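# Seat the arrow gear on the pin, aimed at the mark

## Task

Place the loose gear bearing a painted arrow onto the pin with the arrow face upward, pushed fully down, with the arrow finally aimed at the collar's mark. Its angled teeth twist the gear as it descends, so the starting angle must allow for that turn.

## Robot and tools

ROBOT. Two arms, left_arm and right_arm, each sit on a tilted plate carried by one shared metal stand between them; a plate and its half of the stand count as part of that arm for clearance warnings. Calibrated base poses in the scene frame: left_arm (+0.013, +0.218, +0.467) m, quat_wxyz (+0.883, -0.174, +0.435, +0.009); right_arm (+0.026, -0.219, +0.467) m, quat_wxyz (+0.883, +0.174, +0.435, -0.009). A camera stand is fixed behind the arms. Loose parts may occasionally get a brief shove from outside.

FRAMES. Scene frame: origin at table-top height, midway between the nominal bases; +z up, +x out over the table, +y toward left_arm (arm names do not match image sides). Reported end_effector_position (m) and end_effector_quat_wxyz, hand targets and velocities use the scene frame. Motion offsets instead run along each Hand target's own axes. On a gripper, +z is the finger direction and y is the closing direction; the reported point lies between the pads, roughly 1 cm short of the tips. Reported hand pose can be a few cm wrong, worse at long reach.

execute_actions(actions, cameras). actions is a list of actions; each action is a table of up to 15 rows, one row per 1/30 s step, and a shorter table repeats its final row to fill 15 steps. Every row has 14 numbers in [-1, 1], always both arms: left_arm dx, dy, dz, rx, ry, rz, opening, then right_arm in the same order. The six pose numbers are an offset, in the Hand target's own axes, measured from the Hand target at the start of that action; every row is counted from that same start, not from the row before, and the next action starts from the new Hand target, so repeating an offset keeps moving. Scale: 1.0 equals 0.6 m or 180 degrees; rx, ry, rz form one rotation vector. opening is absolute: +1 fully open (0.094 m), -1 closed. All six pose numbers at 0 asks nothing new of that arm, but its opening is always a command, so resend the current one to keep it. cameras: list of names, ["all"] or []; omitted/null gives all images only when actions is empty. An unknown name voids the call.

move(target, speed, blend, opening_speed, grip_force, blocking, cameras). target is one 14-number row as above or a list of up to 15 rows; every row is an offset from the Hand targets at the move's start, not from the previous row. Grippers travel straight lines, turning the short way; all paths finish together, in at most 10 s total. speed: m/s, 0.002 to 4.3, default 0.25 (turns up to twice that in rad/s), one value or one per target. blend: corner rounding in m for lists, default 0 (stop at each target). opening_speed: rate of opening change per second on the -1..+1 scale, at least 0.2. grip_force: per-pad limit in N, 10 to 50, one value or one per arm; it persists and starts at full; low values close slowly. blocking=false returns after about 0.5 s while the move continues. Paths do not avoid obstacles or the other arm; faster moves stray and hit harder, and targets set deeper past a contact press harder. Do not route a path near an arm's own base, which can whip the elbow round; go around. The result adds a move: line: done (within 10 mm and 2 degrees), off_target, moving, held or fault, plus limits=paced (pose clipped) or limits=held (steps withheld).

wait(seconds): 0 to 3600, sends nothing new; a running move keeps going and may end the wait early. stop(): brakes the running move, needing some distance. zoom_image(camera, region): camera is cam_high, cam_low, cam_left_wrist or cam_right_wrist; region [x0, y0, x1, y1] in pixels from the top-left, at most 504 by 504, on that camera's newest image. finished_scene(scene): give the current scene's number; irreversible; only call once the gear stays correctly seated with the robot let go.

CONTROL. Each step the commanded orientation is clipped to 40 degrees from the measured one, then damped inverse kinematics moves the joints, favouring position. Hand target in results is your last commanded pose after clipping and is the base for the next offsets. Friction and gravity can leave the gripper a few cm off in free air; another execute_actions call reasserts the target, and a residual gap can be sent as an offset. To end a push, command the target back beyond the gripper. Joint ranges (rad): waist -2.880..2.880, shoulder 0..3.142, elbow 0..3.019 (straight 2.964), wrist pitch -1.693..1.571, wrist yaw -1.571..1.571, wrist roll -2.094..2.094.

GRIPPING. grip_measured uses the opening scale; empty it reads up to about 2.5 mm wide. On a hard part it can read up to about 3 mm under the width. Squeeze rises roughly 1 N per 0.001 below first contact and jumps to the force limit near 20 N. Release by commanding well above grip_measured. Closing on the other arm's fingers counts as a press between arms.

RESULTS. State includes Hand target, Tool commands, grip_measured, joint positions (last number per arm is opening in m), joint velocities (may read within noise), joint torques (offset, scaled, noisy; items 3 and 4 wrap at ±28 N m), motor temperatures, and fault lines. MOTOR HOT appears at 85 °C; at 100 °C that arm goes limp for 30 to 60 s or more. Holding loads, stretching out or pushing unreachable poses heat motors.

CAMERAS. cam_high, cam_low, cam_left_wrist, cam_right_wrist, each 896x504; calibrations are given per camera, fixed ones possibly off by a couple of degrees and about 9 mm.

AVOID. Dropping the gear or releasing it while moving, anything leaving the table, fast impacts with fixed parts, arms or grippers touching each other, strain on wrist camera cables, and any arm stop.

Each tool is called by a JSON object that holds its "api" and its "payload", one argument or row to a line.

## Session

{"api": "execute_actions", "payload": {
  "actions": []
}}

Scene clock: 0.00 s.
left_arm: end_effector_position=(+0.6612, +0.0379, +0.3580) grip_measured=+1.000 end_effector_quat_wxyz=(+0.139, +0.884, +0.434, -0.101) | right_arm: end_effector_position=(+0.1593, +0.0238, +0.2295) grip_measured=+1.000 end_effector_quat_wxyz=(-0.028, +0.884, -0.466, -0.007)
Joint positions: left_arm=[-0.56 1.392 1.485 -0.91 -0.382 1.991 0.094] | right_arm=[0.943 2.03 0.439 0.457 0.895 -1.492 0.094]
Joint velocities: within noise
Joint torques (N m): no reading
Motor temperatures (°C): left_arm=[27 27 25 27 26 24 26] | right_arm=[25 29 27 27 26 23 30]
Heat: left arm: hottest waist 27 °C; right arm: hottest gripper 30 °C.
Hand target: left_arm +0.6702, +0.0393, +0.3650; +0.147, +0.882, +0.438, -0.094 | right_arm +0.1581, +0.0228, +0.2316; -0.030, +0.886, -0.464, -0.008
Tool commands: left_gripper/opening=+1.0 right_gripper/opening=+1.0

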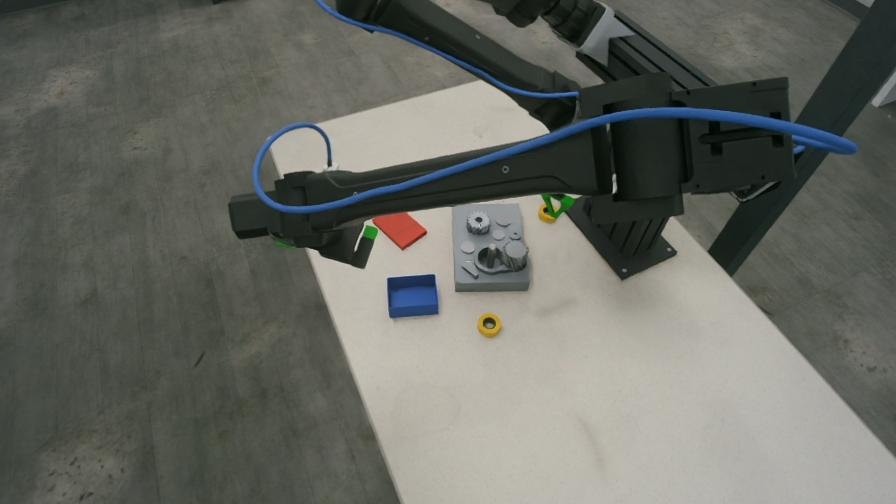

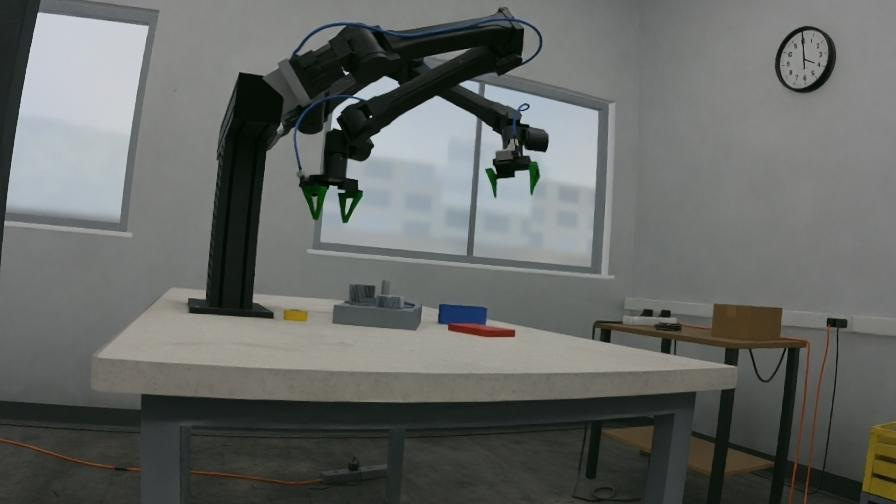

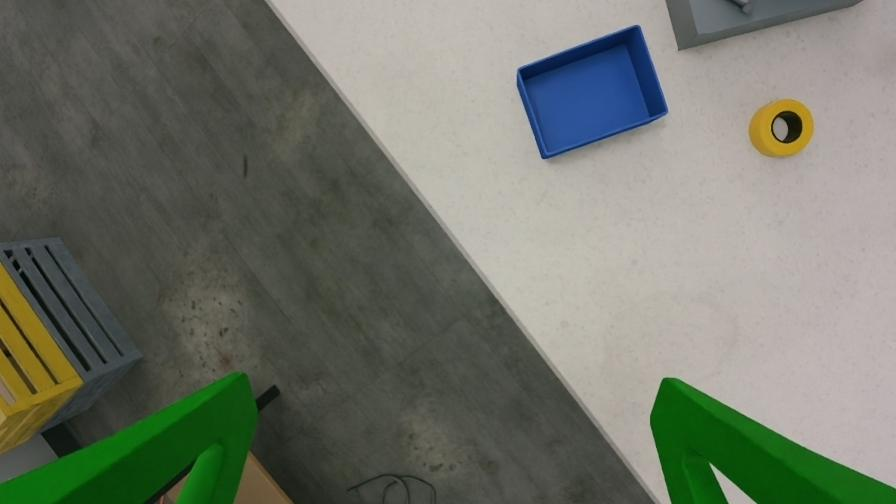

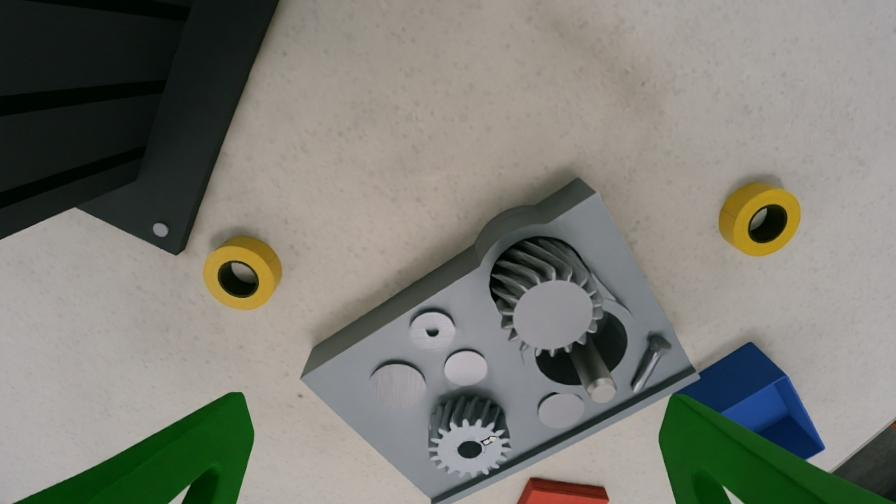

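{"api": "zoom_image", "payload": {
  "camera": "cam_right_wrist",
  "region": [300, 170, 700, 504]
}}

{"api": "zoom_image", "payload": {
  "camera": "cam_high",
  "region": [370, 180, 600, 350]
}}

Scaled by 1.260 from the camera's image (finer frame: 1280x720).

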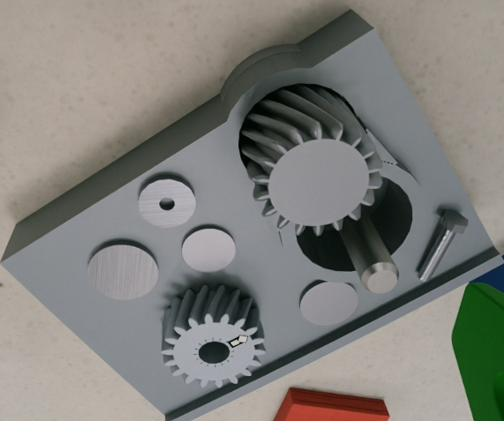

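Scaled by 2.191 from the camera's image (finer frame: 1280x720).

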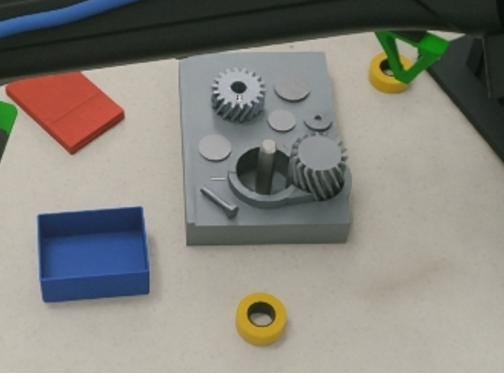

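{"api": "move", "payload": {
  "target": [0.219, -0.49, -0.152, 0, 0, 0, 1, 0.195, -0.048, 0, 0, 0, 0, 1],
  "speed": 0.3,
  "cameras": ["cam_high", "cam_right_wrist", "cam_left_wrist"]
}}

Scene clock: 46.57 s.
left_arm: end_effector_position=(+0.5136, +0.3323, +0.3552) grip_measured=+1.000 end_effector_quat_wxyz=(+0.037, +0.788, +0.608, -0.089) | right_arm: end_effector_position=(+0.2574, -0.0496, +0.2270) grip_measured=+1.000 end_effector_quat_wxyz=(-0.037, +0.881, -0.472, -0.002)
Joint positions: left_arm=[0.121 0.861 1.027 -0.911 -0.067 2.057 0.094] | right_arm=[0.665 1.614 0.349 0.412 0.741 -1.84 0.094]
Joint torques (N m): left_arm=[-1.96 -9.29 6.15 0.21 0.31 0.03] | right_arm=[4.48 -5.13 -3.49 0.27 -0.3 -0.11]
Heat: left arm: hottest shoulder 30 °C; right arm: hottest shoulder 30 °C.
Hand target: left_arm +0.5173, +0.3369, +0.3603; +0.147, +0.882, +0.438, -0.094 | right_arm +0.2484, -0.0568, +0.2280; -0.030, +0.886, -0.464, -0.008
Off the commanded pose: left_arm 0.008 m, 26 deg | right_arm 0.012 m, 2 deg.
joint sent to its limit (left arm) — joint 6 (wrist roll), upper limit. The joint targets are off in orientation, not in position.
move: off_target (left_arm, right_arm)
cam_left_wrist: T_world_to_cam=[[-0.96689, 0.25273, 0.0353, 0.4015], [0.25305, 0.93178, 0.26028, -0.49533], [0.03289, 0.2606, -0.96489, 0.32388]] pos_world=[0.5029, 0.27567, 0.42725]
cam_right_wrist: T_world_to_cam=[[0.83774, 0.54225, 0.06445, -0.20059], [0.47957, -0.78702, 0.38808, -0.21047], [0.26116, -0.2942, -0.91937, 0.21628]] pos_world=[0.21249, 0.00676, 0.29345]
Images, in order (width x height): cam_high 896x504, cam_left_wrist 896x504, cam_right_wrist 896x504.

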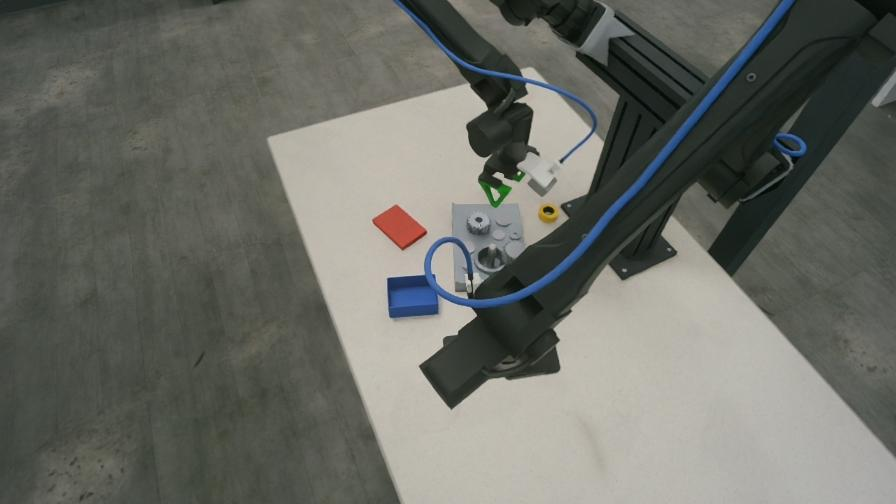

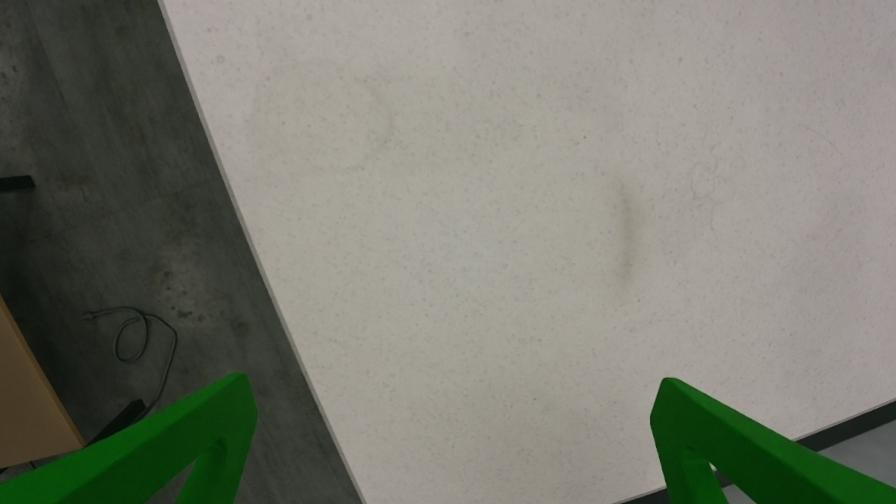

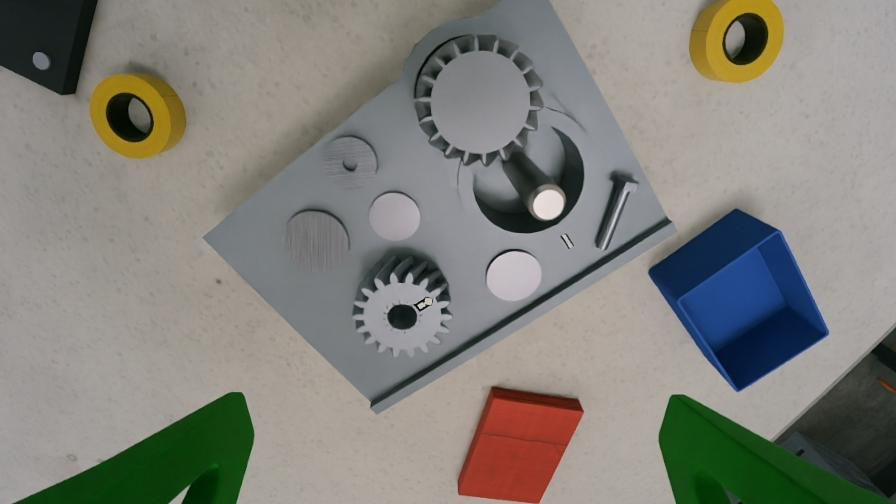

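{"api": "zoom_image", "payload": {
  "camera": "cam_right_wrist",
  "region": [400, 20, 680, 280]
}}

{"api": "zoom_image", "payload": {
  "camera": "cam_right_wrist",
  "region": [320, 230, 480, 380]
}}

Scaled by 1.800 from the camera's image (finer frame: 1280x720).

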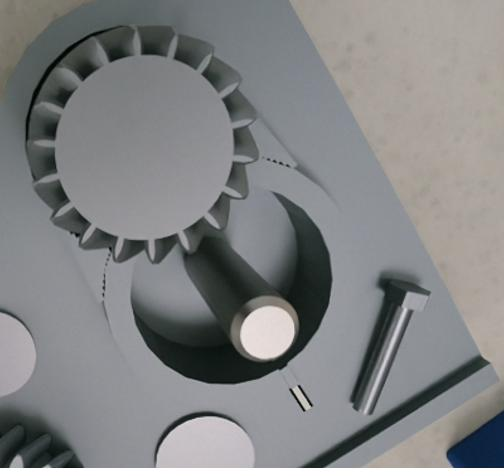

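Scaled by 3.150 from the camera's image (finer frame: 1280x720).

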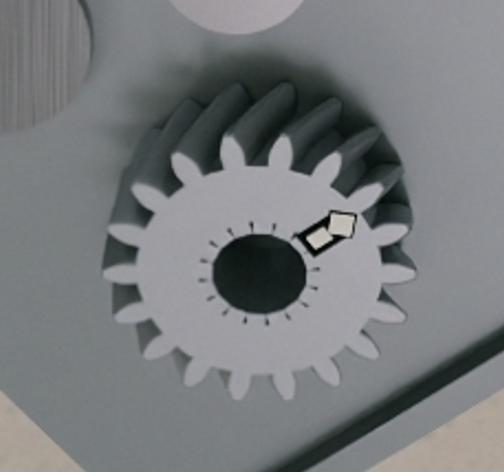

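{"api": "move", "payload": {
  "target": [-0.304, -0.037, 0.415, 0.020, -0.288, -0.064, 1, 0, 0, 0, 0, 0, 0, 1],
  "speed": 0.3,
  "cameras": ["cam_high", "cam_left_wrist", "cam_low"]
}}

Scene clock: 166.17 s.
left_arm: end_effector_position=(+0.3747, +0.1355, +0.1728) grip_measured=+1.000 end_effector_quat_wxyz=(+0.190, +0.661, +0.574, -0.444) | right_arm: end_effector_position=(+0.2574, -0.0496, +0.2270) grip_measured=+1.000 end_effector_quat_wxyz=(-0.037, +0.881, -0.472, -0.002)
Joint positions: left_arm=[0.089 1.533 0.948 -0.702 0.542 2.058 0.094] | right_arm=[0.665 1.614 0.349 0.412 0.741 -1.84 0.094]
Joint torques (N m): left_arm=[-6.42 -8.64 -0.44 -0.51 0.68 0.04] | right_arm=[4.84 -4.66 -3.45 0.2 -0.29 -0.09]
Heat: left arm: hottest shoulder 30 °C; right arm: hottest shoulder 30 °C.
Hand target: left_arm +0.3808, +0.1289, +0.1762; +0.286, +0.709, +0.410, -0.497 | right_arm +0.2484, -0.0568, +0.2280; -0.030, +0.886, -0.463, -0.008
Off the commanded pose: left_arm 0.010 m, 23 deg | right_arm 0.012 m, 2 deg.
joint sent to its limit (left arm) — joint 6 (wrist roll), upper limit. The joint targets are off in orientation, not in position.
move: off_target (left_arm)
cam_left_wrist: T_world_to_cam=[[-0.93325, 0.25545, 0.25258, 0.27282], [0.10393, 0.86501, -0.49087, -0.0346], [-0.34388, -0.43185, -0.83382, 0.41621]] pos_world=[0.40133, 0.13997, 0.26115]
Images, in order (width x height): cam_high 896x504, cam_low 896x504, cam_left_wrist 896x504.

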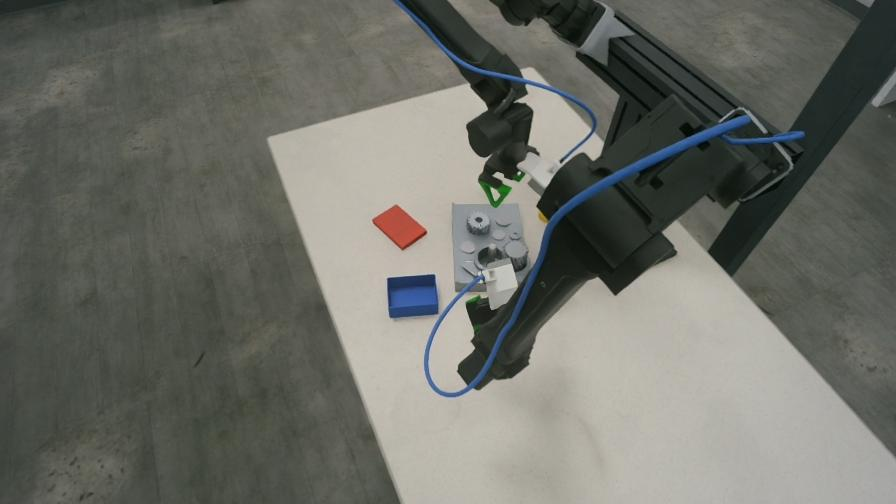

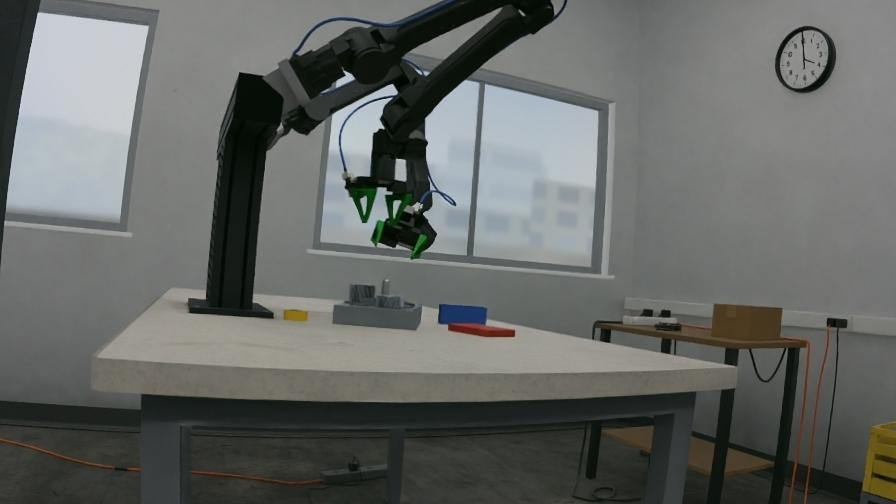

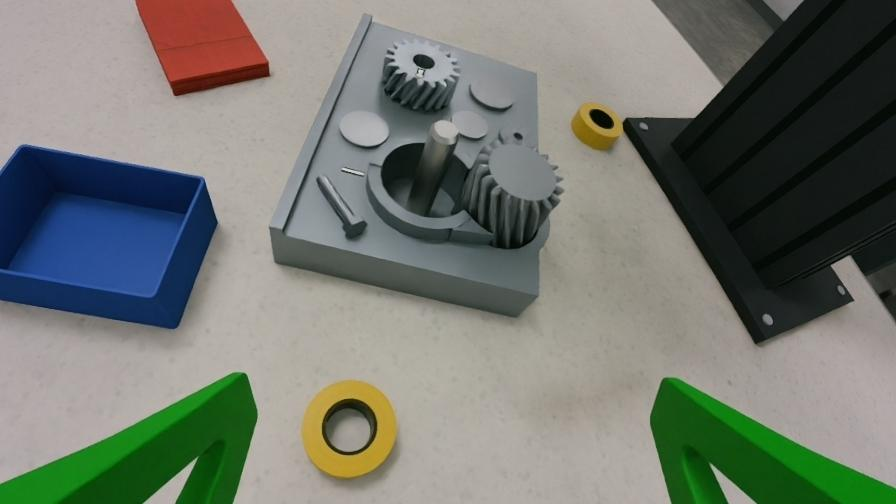

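{"api": "zoom_image", "payload": {
  "camera": "cam_left_wrist",
  "region": [340, 20, 580, 260]
}}

{"api": "zoom_image", "payload": {
  "camera": "cam_left_wrist",
  "region": [360, 25, 490, 125]
}}

{"api": "zoom_image", "payload": {
  "camera": "cam_left_wrist",
  "region": [440, 120, 580, 260]
}}

Scaled by 2.100 from the camera's image (finer frame: 1280x720).

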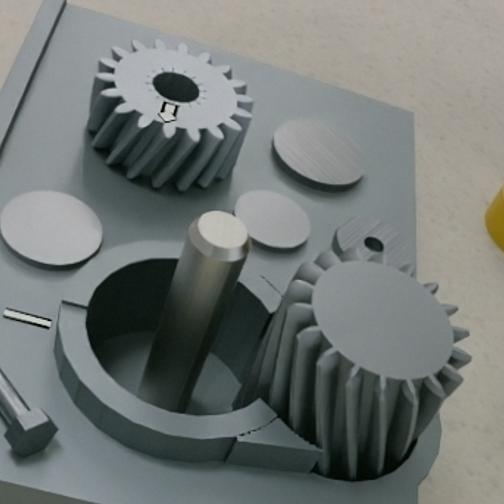

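Scaled by 3.877 from the camera's image (finer frame: 1280x720).

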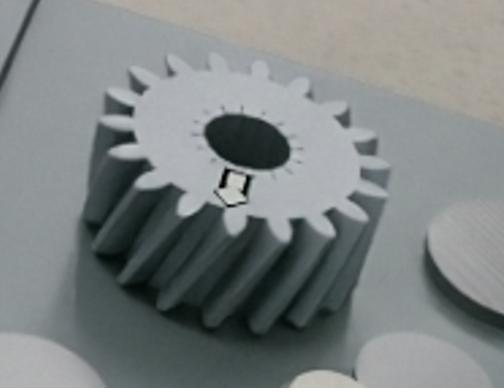

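Scaled by 3.600 from the camera's image (finer frame: 1280x720).

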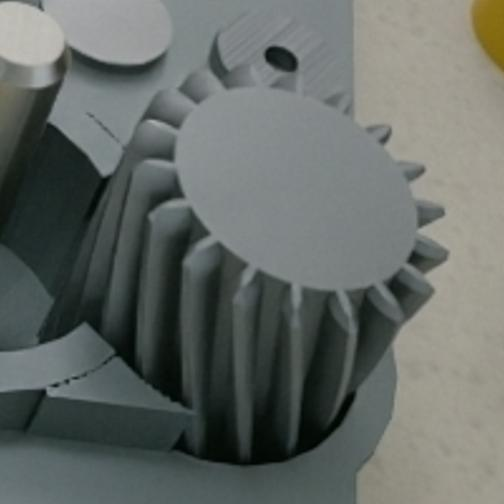

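{"api": "zoom_image", "payload": {
  "camera": "cam_left_wrist",
  "region": [378, 60, 458, 116]
}}

{"api": "zoom_image", "payload": {
  "camera": "cam_left_wrist",
  "region": [455, 130, 565, 250]
}}

Scaled by 6.300 from the camera's image (finer frame: 1280x720).

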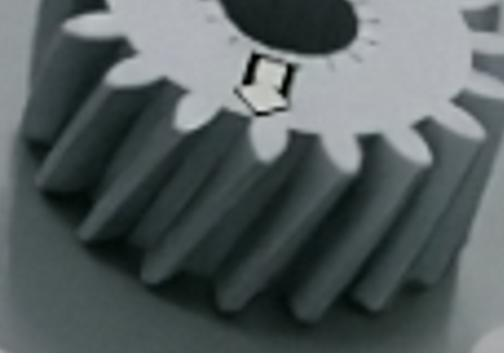

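Scaled by 4.200 from the camera's image (finer frame: 1280x720).

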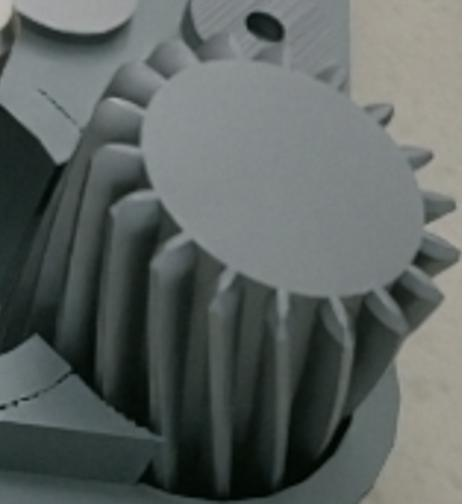

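{"api": "execute_actions", "payload": {
  "actions": [],
  "cameras": ["cam_right_wrist"]
}}

{"api": "zoom_image", "payload": {
  "camera": "cam_right_wrist",
  "region": [405, 25, 605, 255]
}}

Scene clock: 271.93 s.
left_arm: end_effector_position=(+0.3747, +0.1355, +0.1728) grip_measured=+1.000 end_effector_quat_wxyz=(+0.190, +0.661, +0.574, -0.444) | right_arm: end_effector_position=(+0.2574, -0.0496, +0.2270) grip_measured=+1.000 end_effector_quat_wxyz=(-0.037, +0.881, -0.472, -0.002)
Joint positions: left_arm=[0.089 1.533 0.948 -0.702 0.542 2.058 0.094] | right_arm=[0.665 1.614 0.349 0.412 0.741 -1.84 0.094]
Joint velocities: within noise
Joint torques (N m): left_arm=[-6.42 -8.59 -0.43 -0.55 0.67 0.04] | right_arm=[4.66 -4.84 -3.47 0.27 -0.31 -0.08]
Motor temperatures (°C): left_arm=[27 32 25 26 26 23 26] | right_arm=[25 30 28 27 25 23 29]
Heat: left arm: hottest shoulder 32 °C; right arm: hottest shoulder 30 °C.
Hand target: left_arm +0.3808, +0.1289, +0.1762; +0.286, +0.709, +0.410, -0.497 | right_arm +0.2484, -0.0568, +0.2280; -0.030, +0.886, -0.463, -0.008
Tool commands: left_gripper/opening=+1.0 right_gripper/opening=+1.0
Off the commanded pose: left_arm 0.010 m, 23 deg | right_arm 0.012 m, 2 deg.
camera_calibration:
cam_right_wrist: T_world_to_cam=[[0.83732, 0.5429, 0.06443, -0.2005], [0.48019, -0.78665, 0.38807, -0.2106], [0.26137, -0.294, -0.91938, 0.21623]] pos_world=[0.21249, 0.00675, 0.29345]
Images, in order (width x height): cam_right_wrist 896x504.

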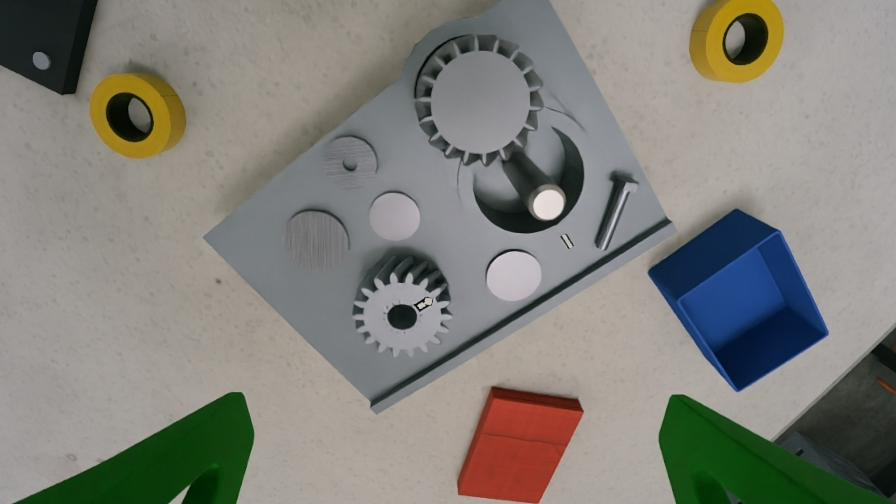

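Scaled by 2.191 from the camera's image (finer frame: 1280x720).

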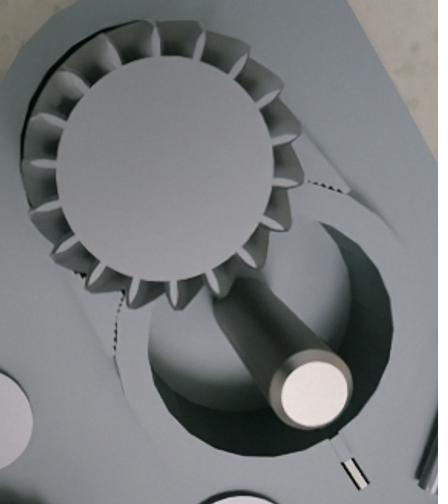

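{"api": "zoom_image", "payload": {
  "camera": "cam_right_wrist",
  "region": [350, 250, 456, 362]
}}

Scaled by 4.500 from the camera's image (finer frame: 1280x720).

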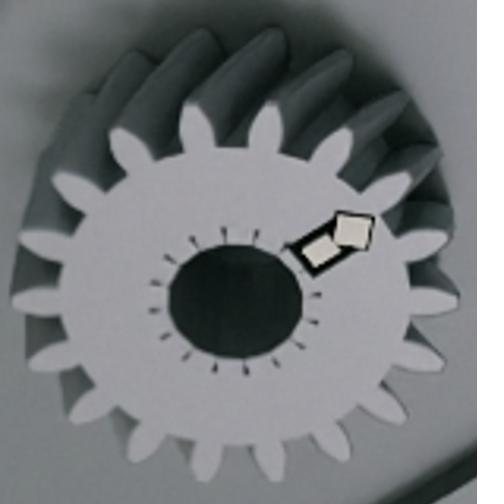

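{"api": "move", "payload": {
  "target": [0, 0, 0, 0, 0, 0, 1, 0.1217, 0.0255, 0.1742, 0, 0.0222, 0.532, 1],
  "speed": 0.3,
  "cameras": ["cam_right_wrist", "cam_left_wrist"]
}}

Scene clock: 336.27 s.
left_arm: end_effector_position=(+0.3747, +0.1355, +0.1728) grip_measured=+1.000 end_effector_quat_wxyz=(+0.190, +0.661, +0.574, -0.444) | right_arm: end_effector_position=(+0.2789, -0.1173, +0.1218) grip_measured=+1.000 end_effector_quat_wxyz=(-0.001, -0.258, +0.966, +0.001)
Joint positions: left_arm=[0.089 1.533 0.948 -0.702 0.542 2.058 0.094] | right_arm=[0.279 1.788 0.451 0.629 0.523 -0.508 0.094]
Joint torques (N m): left_arm=[-6.18 -8.76 -0.51 -0.53 0.67 0.05] | right_arm=[3.9 -5.36 -4.36 0.94 -0.23 0.08]
Heat: left arm: hottest shoulder 32 °C; right arm: hottest shoulder 30 °C.
Hand target: left_arm +0.3808, +0.1289, +0.1762; +0.286, +0.709, +0.410, -0.497 | right_arm +0.2791, -0.1190, +0.1201; +0.000, -0.250, +0.968, +0.000
Off the commanded pose: left_arm 0.010 m, 23 deg | right_arm 0.003 m, 1 deg.
joint sent to its limit (left arm) — joint 6 (wrist roll), upper limit. The joint targets are off in orientation, not in position.
move: done
cam_left_wrist: T_world_to_cam=[[-0.93325, 0.25545, 0.25258, 0.27282], [0.10393, 0.86501, -0.49087, -0.0346], [-0.34388, -0.43185, -0.83382, 0.41621]] pos_world=[0.40133, 0.13997, 0.26115]
cam_right_wrist: T_world_to_cam=[[0.48943, -0.87204, -0.00149, -0.23588], [-0.78895, -0.44353, 0.42525, 0.1563], [-0.3715, -0.20696, -0.90507, 0.27909]] pos_world=[0.34244, -0.07862, 0.18577]
Images, in order (width x height): cam_left_wrist 896x504, cam_right_wrist 896x504.

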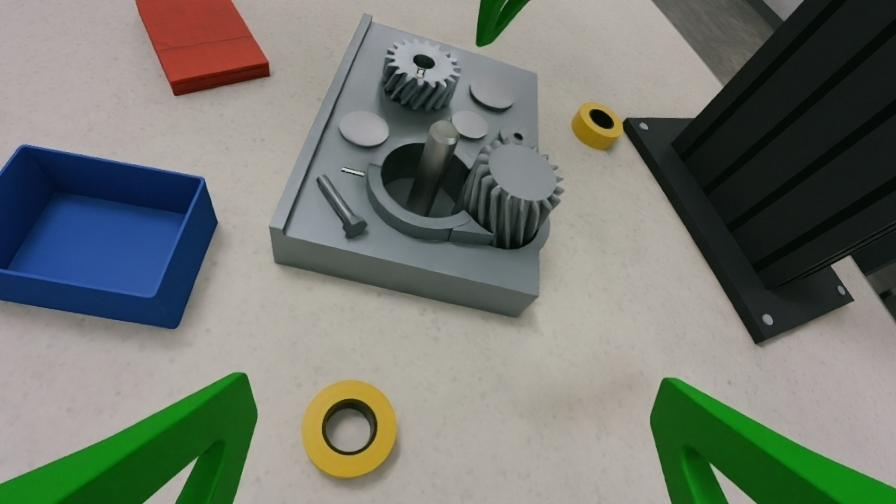

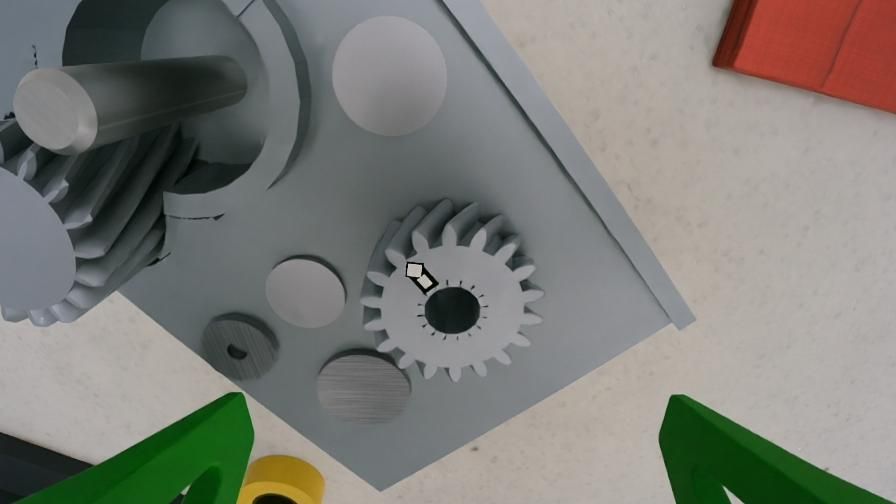

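{"api": "move", "payload": {
  "target": [0, 0, 0, 0, 0, 0, 1, 0.0028, 0.005, 0.1027, 0, 0, 0, 1],
  "speed": 0.15,
  "cameras": ["cam_right_wrist", "cam_left_wrist"]
}}

Scene clock: 367.60 s.
left_arm: end_effector_position=(+0.3747, +0.1355, +0.1728) grip_measured=+1.000 end_effector_quat_wxyz=(+0.190, +0.661, +0.574, -0.444) | right_arm: end_effector_position=(+0.2731, -0.1151, +0.0584) grip_measured=+1.000 end_effector_quat_wxyz=(-0.005, -0.251, +0.968, +0.002)
Joint positions: left_arm=[0.089 1.533 0.948 -0.702 0.542 2.058 0.094] | right_arm=[0.196 1.983 0.578 0.717 0.46 -0.549 0.094]
Joint torques (N m): left_arm=[-6.18 -8.59 -0.44 -0.53 0.68 0.04] | right_arm=[4.19 -6.42 -5.34 1.14 -0.24 -0.08]
Heat: left arm: hottest shoulder 32 °C; right arm: hottest shoulder 29 °C.
Hand target: left_arm +0.3808, +0.1289, +0.1762; +0.286, +0.709, +0.410, -0.497 | right_arm +0.2761, -0.1173, +0.0584; +0.000, -0.250, +0.968, +0.000
Off the commanded pose: left_arm 0.010 m, 23 deg | right_arm 0.004 m, 1 deg.
joint sent to its limit (left arm) — joint 6 (wrist roll), upper limit. The joint targets are off in orientation, not in position.
move: done
cam_left_wrist: T_world_to_cam=[[-0.93325, 0.25545, 0.25258, 0.27282], [0.10393, 0.86501, -0.49087, -0.0346], [-0.34388, -0.43185, -0.83382, 0.41621]] pos_world=[0.40133, 0.13997, 0.26115]
cam_right_wrist: T_world_to_cam=[[0.47635, -0.87924, -0.00459, -0.22832], [-0.79164, -0.43115, 0.43292, 0.18138], [-0.38262, -0.20259, -0.90142, 0.22324]] pos_world=[0.33776, -0.07732, 0.12167]
Images, in order (width x height): cam_left_wrist 896x504, cam_right_wrist 896x504.

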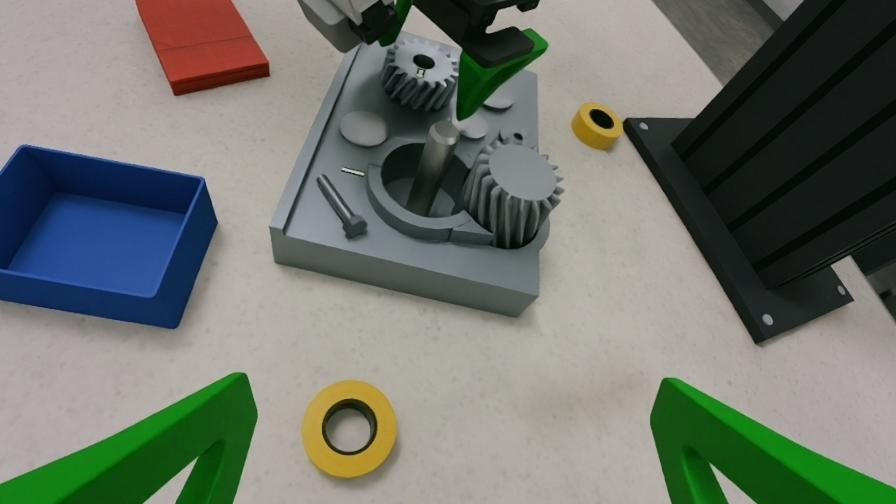

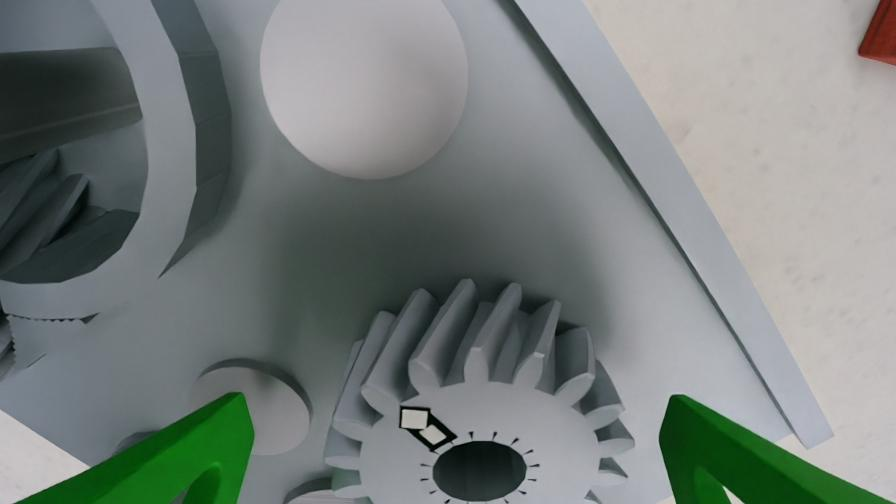

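{"api": "move", "payload": {
  "target": [0, 0, 0, 0, 0, 0, 1, 0, -0.005, -0.0033, 0, 0, 0, 0.2],
  "speed": 0.1,
  "cameras": ["cam_right_wrist"]
}}

Scene clock: 391.67 s.
left_arm: end_effector_position=(+0.3747, +0.1355, +0.1728) grip_measured=+1.000 end_effector_quat_wxyz=(+0.190, +0.661, +0.574, -0.444) | right_arm: end_effector_position=(+0.2738, -0.1153, +0.0582) grip_measured=+0.255 end_effector_quat_wxyz=(-0.004, -0.251, +0.968, +0.003)
Joint positions: left_arm=[0.089 1.533 0.948 -0.702 0.542 2.058 0.094] | right_arm=[0.194 1.982 0.578 0.718 0.457 -0.551 0.059]
Joint torques (N m): left_arm=[-6.3 -8.47 -0.36 -0.51 0.68 0.04] | right_arm=[4.19 -7.06 -5.78 0.85 -0.23 -0.08]
Heat: left arm: hottest shoulder 32 °C; right arm: hottest shoulder 30 °C.
Hand target: left_arm +0.3808, +0.1289, +0.1762; +0.286, +0.709, +0.410, -0.497 | right_arm +0.2777, -0.1199, +0.0604; +0.000, -0.250, +0.968, +0.000
Off the commanded pose: left_arm 0.010 m, 23 deg | right_arm 0.006 m, 1 deg.
joint sent to its limit (left arm) — joint 6 (wrist roll), upper limit. The joint targets are off in orientation, not in position.
move: done
cam_right_wrist: T_world_to_cam=[[0.47667, -0.87906, -0.00566, -0.22883], [-0.79222, -0.43235, 0.43064, 0.18206], [-0.38101, -0.20079, -0.90251, 0.22323]] pos_world=[0.33836, -0.07762, 0.12177]

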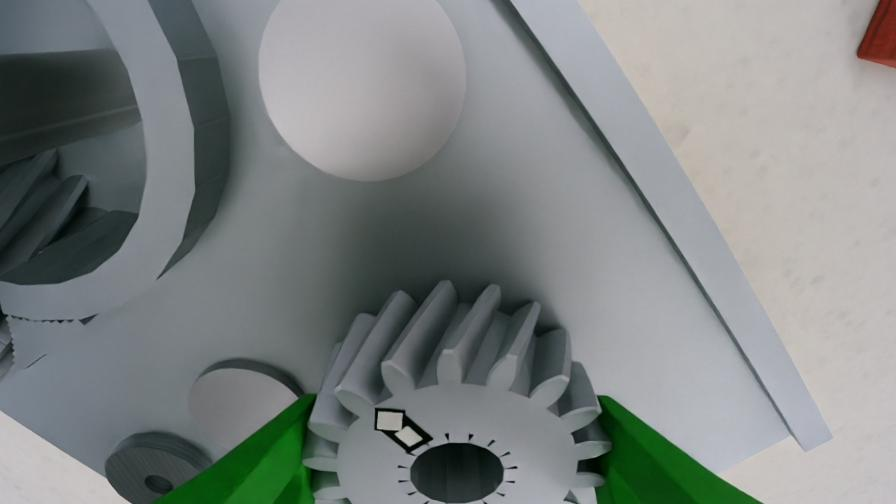

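{"api": "move", "payload": {
  "target": [0, 0, 0, 0, 0, 0, 1, 0, 0, -0.123, 0, 0, 0, 0.05],
  "speed": 0.12,
  "grip_force": [50, 25],
  "cameras": ["cam_right_wrist", "cam_left_wrist"]
}}

Scene clock: 399.43 s.
left_arm: end_effector_position=(+0.3747, +0.1355, +0.1728) grip_measured=+1.000 end_effector_quat_wxyz=(+0.190, +0.661, +0.574, -0.444) | right_arm: end_effector_position=(+0.2897, -0.1222, +0.1222) grip_measured=+0.268 end_effector_quat_wxyz=(+0.006, -0.244, +0.970, -0.008)
Joint positions: left_arm=[0.089 1.533 0.948 -0.702 0.542 2.058 0.094] | right_arm=[0.273 1.768 0.458 0.626 0.533 -0.494 0.06]
Joint torques (N m): left_arm=[-6.07 -8.59 -0.46 -0.59 0.66 0.05] | right_arm=[6.01 -7.06 -7.13 0.34 -0.03 0.07]
Heat: left arm: hottest shoulder 32 °C; right arm: hottest shoulder 30 °C.
Hand target: left_arm +0.3808, +0.1289, +0.1762; +0.286, +0.709, +0.410, -0.497 | right_arm +0.2775, -0.1199, +0.1342; +0.000, -0.250, +0.968, +0.000
Off the commanded pose: left_arm 0.010 m, 23 deg | right_arm 0.017 m, 1 deg.
joint sent to its limit (left arm) — joint 6 (wrist roll), upper limit. The joint targets are off in orientation, not in position.
grip_force (N): 50, 25
move: off_target (right_arm)
cam_left_wrist: T_world_to_cam=[[-0.93325, 0.25545, 0.25258, 0.27282], [0.10393, 0.86501, -0.49087, -0.0346], [-0.34388, -0.43185, -0.83382, 0.41621]] pos_world=[0.40133, 0.13997, 0.26115]
cam_right_wrist: T_world_to_cam=[[0.46388, -0.88567, 0.02013, -0.24237], [-0.80907, -0.41429, 0.41685, 0.17297], [-0.36086, -0.20966, -0.90875, 0.27938]] pos_world=[0.35319, -0.08443, 0.18666]
Images, in order (width x height): cam_left_wrist 896x504, cam_right_wrist 896x504.

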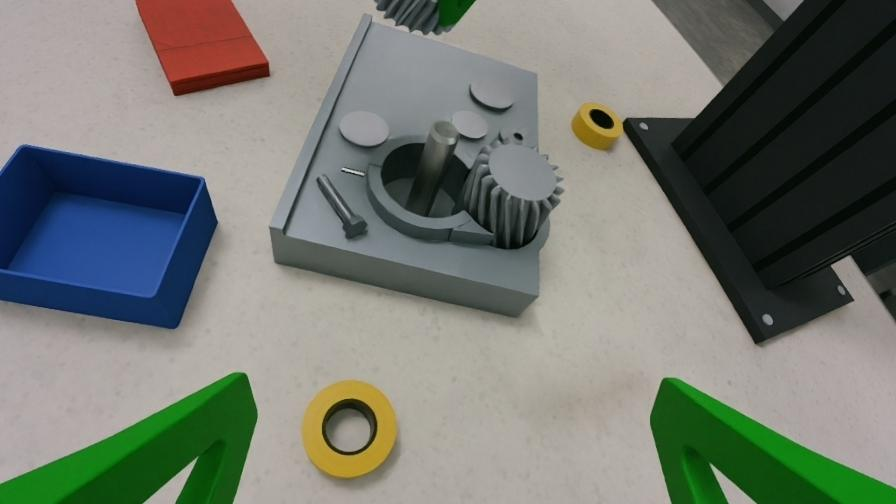

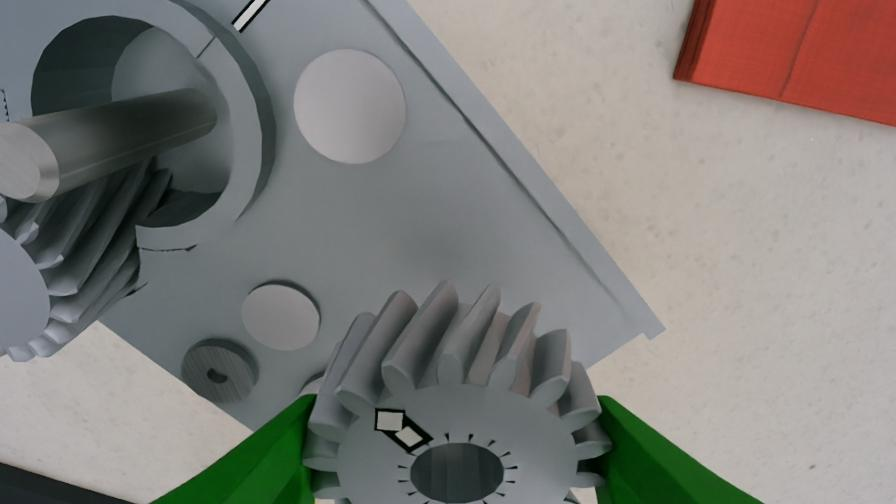

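{"api": "move", "payload": {
  "target": [0, 0, 0, 0, 0, 0, 1, -0.0987, 0.152, -0.025, 0, 0, 0.1767, 0.05],
  "speed": 0.2,
  "cameras": ["cam_right_wrist", "cam_left_wrist"]
}}

Scene clock: 410.37 s.
left_arm: end_effector_position=(+0.3747, +0.1355, +0.1728) grip_measured=+1.000 end_effector_quat_wxyz=(+0.190, +0.661, +0.574, -0.444) | right_arm: end_effector_position=(+0.2873, -0.0195, +0.1425) grip_measured=+0.268 end_effector_quat_wxyz=(-0.001, +0.029, +1.000, -0.007)
Joint positions: left_arm=[0.089 1.533 0.948 -0.702 0.542 2.058 0.094] | right_arm=[0.554 1.867 0.596 0.419 0.736 0.313 0.06]
Joint torques (N m): left_arm=[-6.48 -8.94 -0.46 -0.47 0.7 0.04] | right_arm=[8.88 -6.07 -2.88 0.29 0.08 0.14]
Heat: left arm: hottest shoulder 32 °C; right arm: hottest shoulder 30 °C.
Hand target: left_arm +0.3808, +0.1289, +0.1762; +0.286, +0.709, +0.410, -0.497 | right_arm +0.2853, -0.0114, +0.1492; +0.000, +0.025, +1.000, +0.000
Off the commanded pose: left_arm 0.010 m, 23 deg | right_arm 0.011 m, 1 deg.
joint sent to its limit (left arm) — joint 6 (wrist roll), upper limit. The joint targets are off in orientation, not in position.
grip_force (N): 50, 25
move: off_target (right_arm)
cam_left_wrist: T_world_to_cam=[[-0.93325, 0.25545, 0.25258, 0.27282], [0.10393, 0.86501, -0.49087, -0.0346], [-0.34388, -0.43185, -0.83382, 0.41621]] pos_world=[0.40133, 0.13997, 0.26115]
cam_right_wrist: T_world_to_cam=[[-0.06887, -0.9975, 0.01614, 0.00074], [-0.90236, 0.06919, 0.4254, 0.24012], [-0.42545, 0.01473, -0.90486, 0.34095]] pos_world=[0.36178, -0.0209, 0.20635]
Images, in order (width x height): cam_left_wrist 896x504, cam_right_wrist 896x504.

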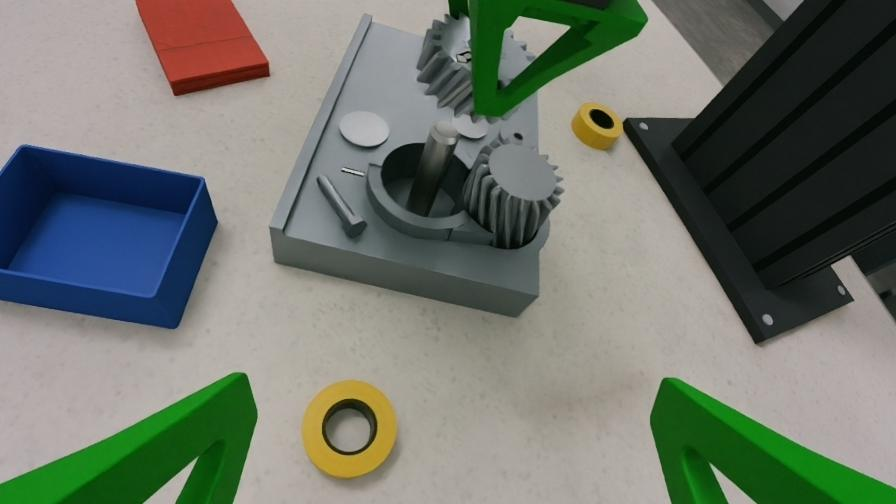

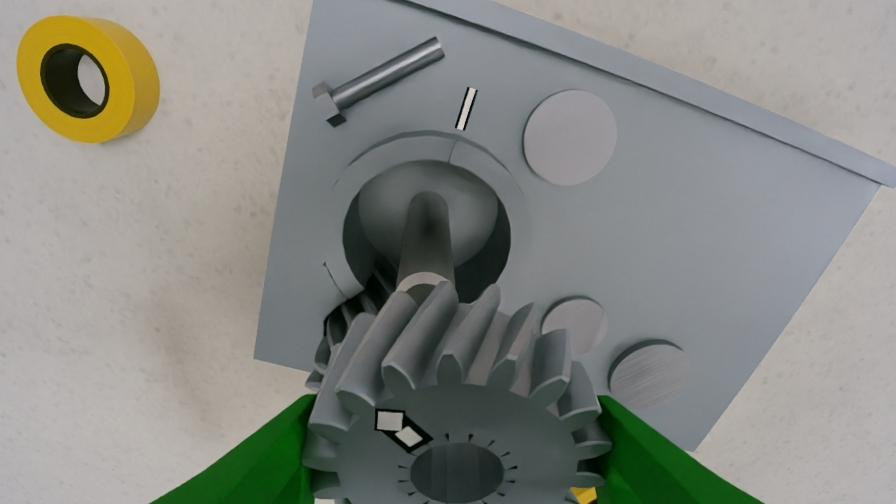

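{"api": "move", "payload": {
  "target": [0, 0, 0, 0, 0, 0, 1, -0.0105, 0.0133, 0.0375, 0, 0, 0.0111, 0.05],
  "speed": 0.1,
  "cameras": ["cam_right_wrist", "cam_left_wrist"]
}}

{"api": "zoom_image", "payload": {
  "camera": "cam_left_wrist",
  "region": [370, 40, 610, 240]
}}

Scene clock: 445.60 s.
left_arm: end_effector_position=(+0.3747, +0.1355, +0.1728) grip_measured=+1.000 end_effector_quat_wxyz=(+0.190, +0.661, +0.574, -0.444) | right_arm: end_effector_position=(+0.2899, -0.0033, +0.1246) grip_measured=+0.268 end_effector_quat_wxyz=(-0.004, +0.034, +0.999, -0.002)
Joint positions: left_arm=[0.089 1.533 0.948 -0.702 0.542 2.058 0.094] | right_arm=[0.548 1.928 0.656 0.419 0.72 0.32 0.06]
Joint torques (N m): left_arm=[-6.3 -8.76 -0.5 -0.57 0.68 0.05] | right_arm=[7.65 -6.53 -3.23 0.99 -0.06 0.08]
Heat: left arm: hottest shoulder 32 °C; right arm: hottest shoulder 30 °C.
Hand target: left_arm +0.3808, +0.1289, +0.1762; +0.286, +0.709, +0.410, -0.497 | right_arm +0.2918, -0.0038, +0.1267; +0.000, +0.042, +0.999, +0.000
Off the commanded pose: left_arm 0.010 m, 23 deg | right_arm 0.003 m, 1 deg.
joint sent to its limit (left arm) — joint 6 (wrist roll), upper limit. The joint targets are off in orientation, not in position.
grip_force (N): 50, 25
move: done
cam_left_wrist: T_world_to_cam=[[-0.93325, 0.25545, 0.25258, 0.27282], [0.10393, 0.86501, -0.49087, -0.0346], [-0.34388, -0.43185, -0.83382, 0.41621]] pos_world=[0.40133, 0.13997, 0.26115]
cam_right_wrist: T_world_to_cam=[[-0.07799, -0.99694, 0.00584, 0.02136], [-0.89876, 0.07284, 0.43234, 0.24708], [-0.43144, 0.02847, -0.90169, 0.32695]] pos_world=[0.36479, -0.00601, 0.18786]
Images, in order (width x height): cam_left_wrist 896x504, cam_right_wrist 896x504.

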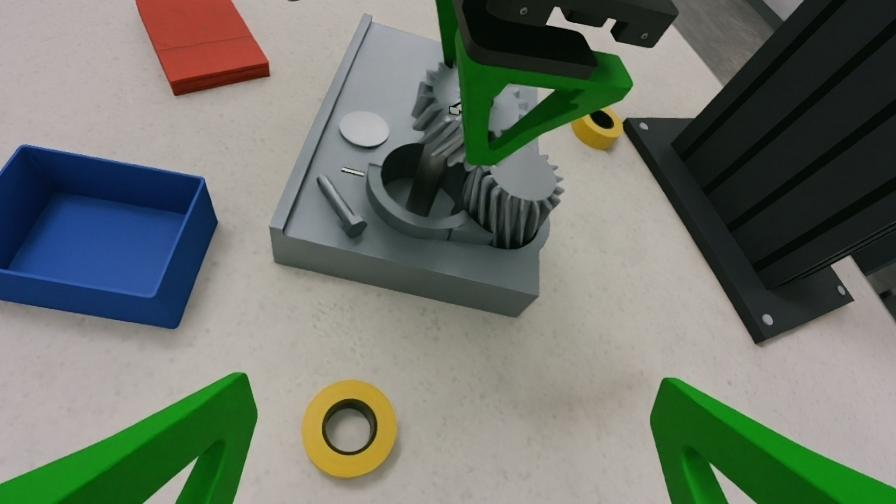

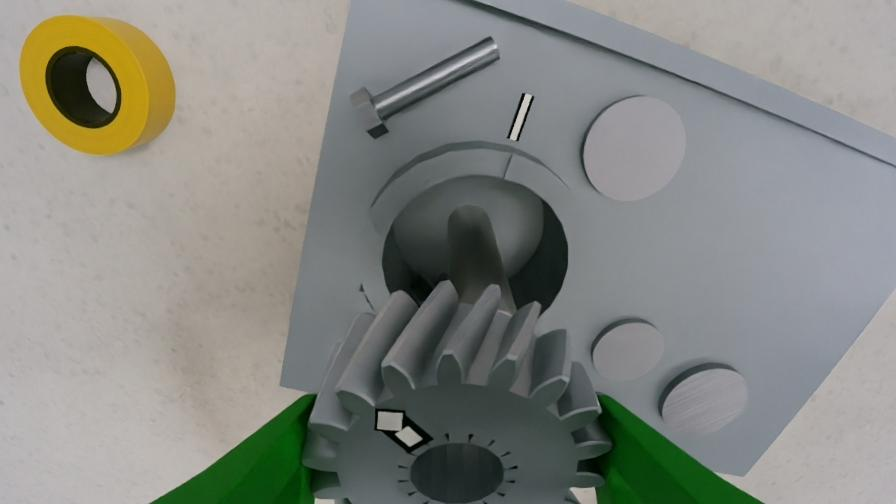

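Scaled by 2.100 from the camera's image (finer frame: 1280x720).

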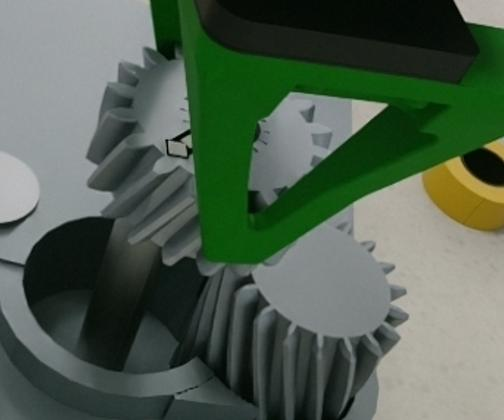

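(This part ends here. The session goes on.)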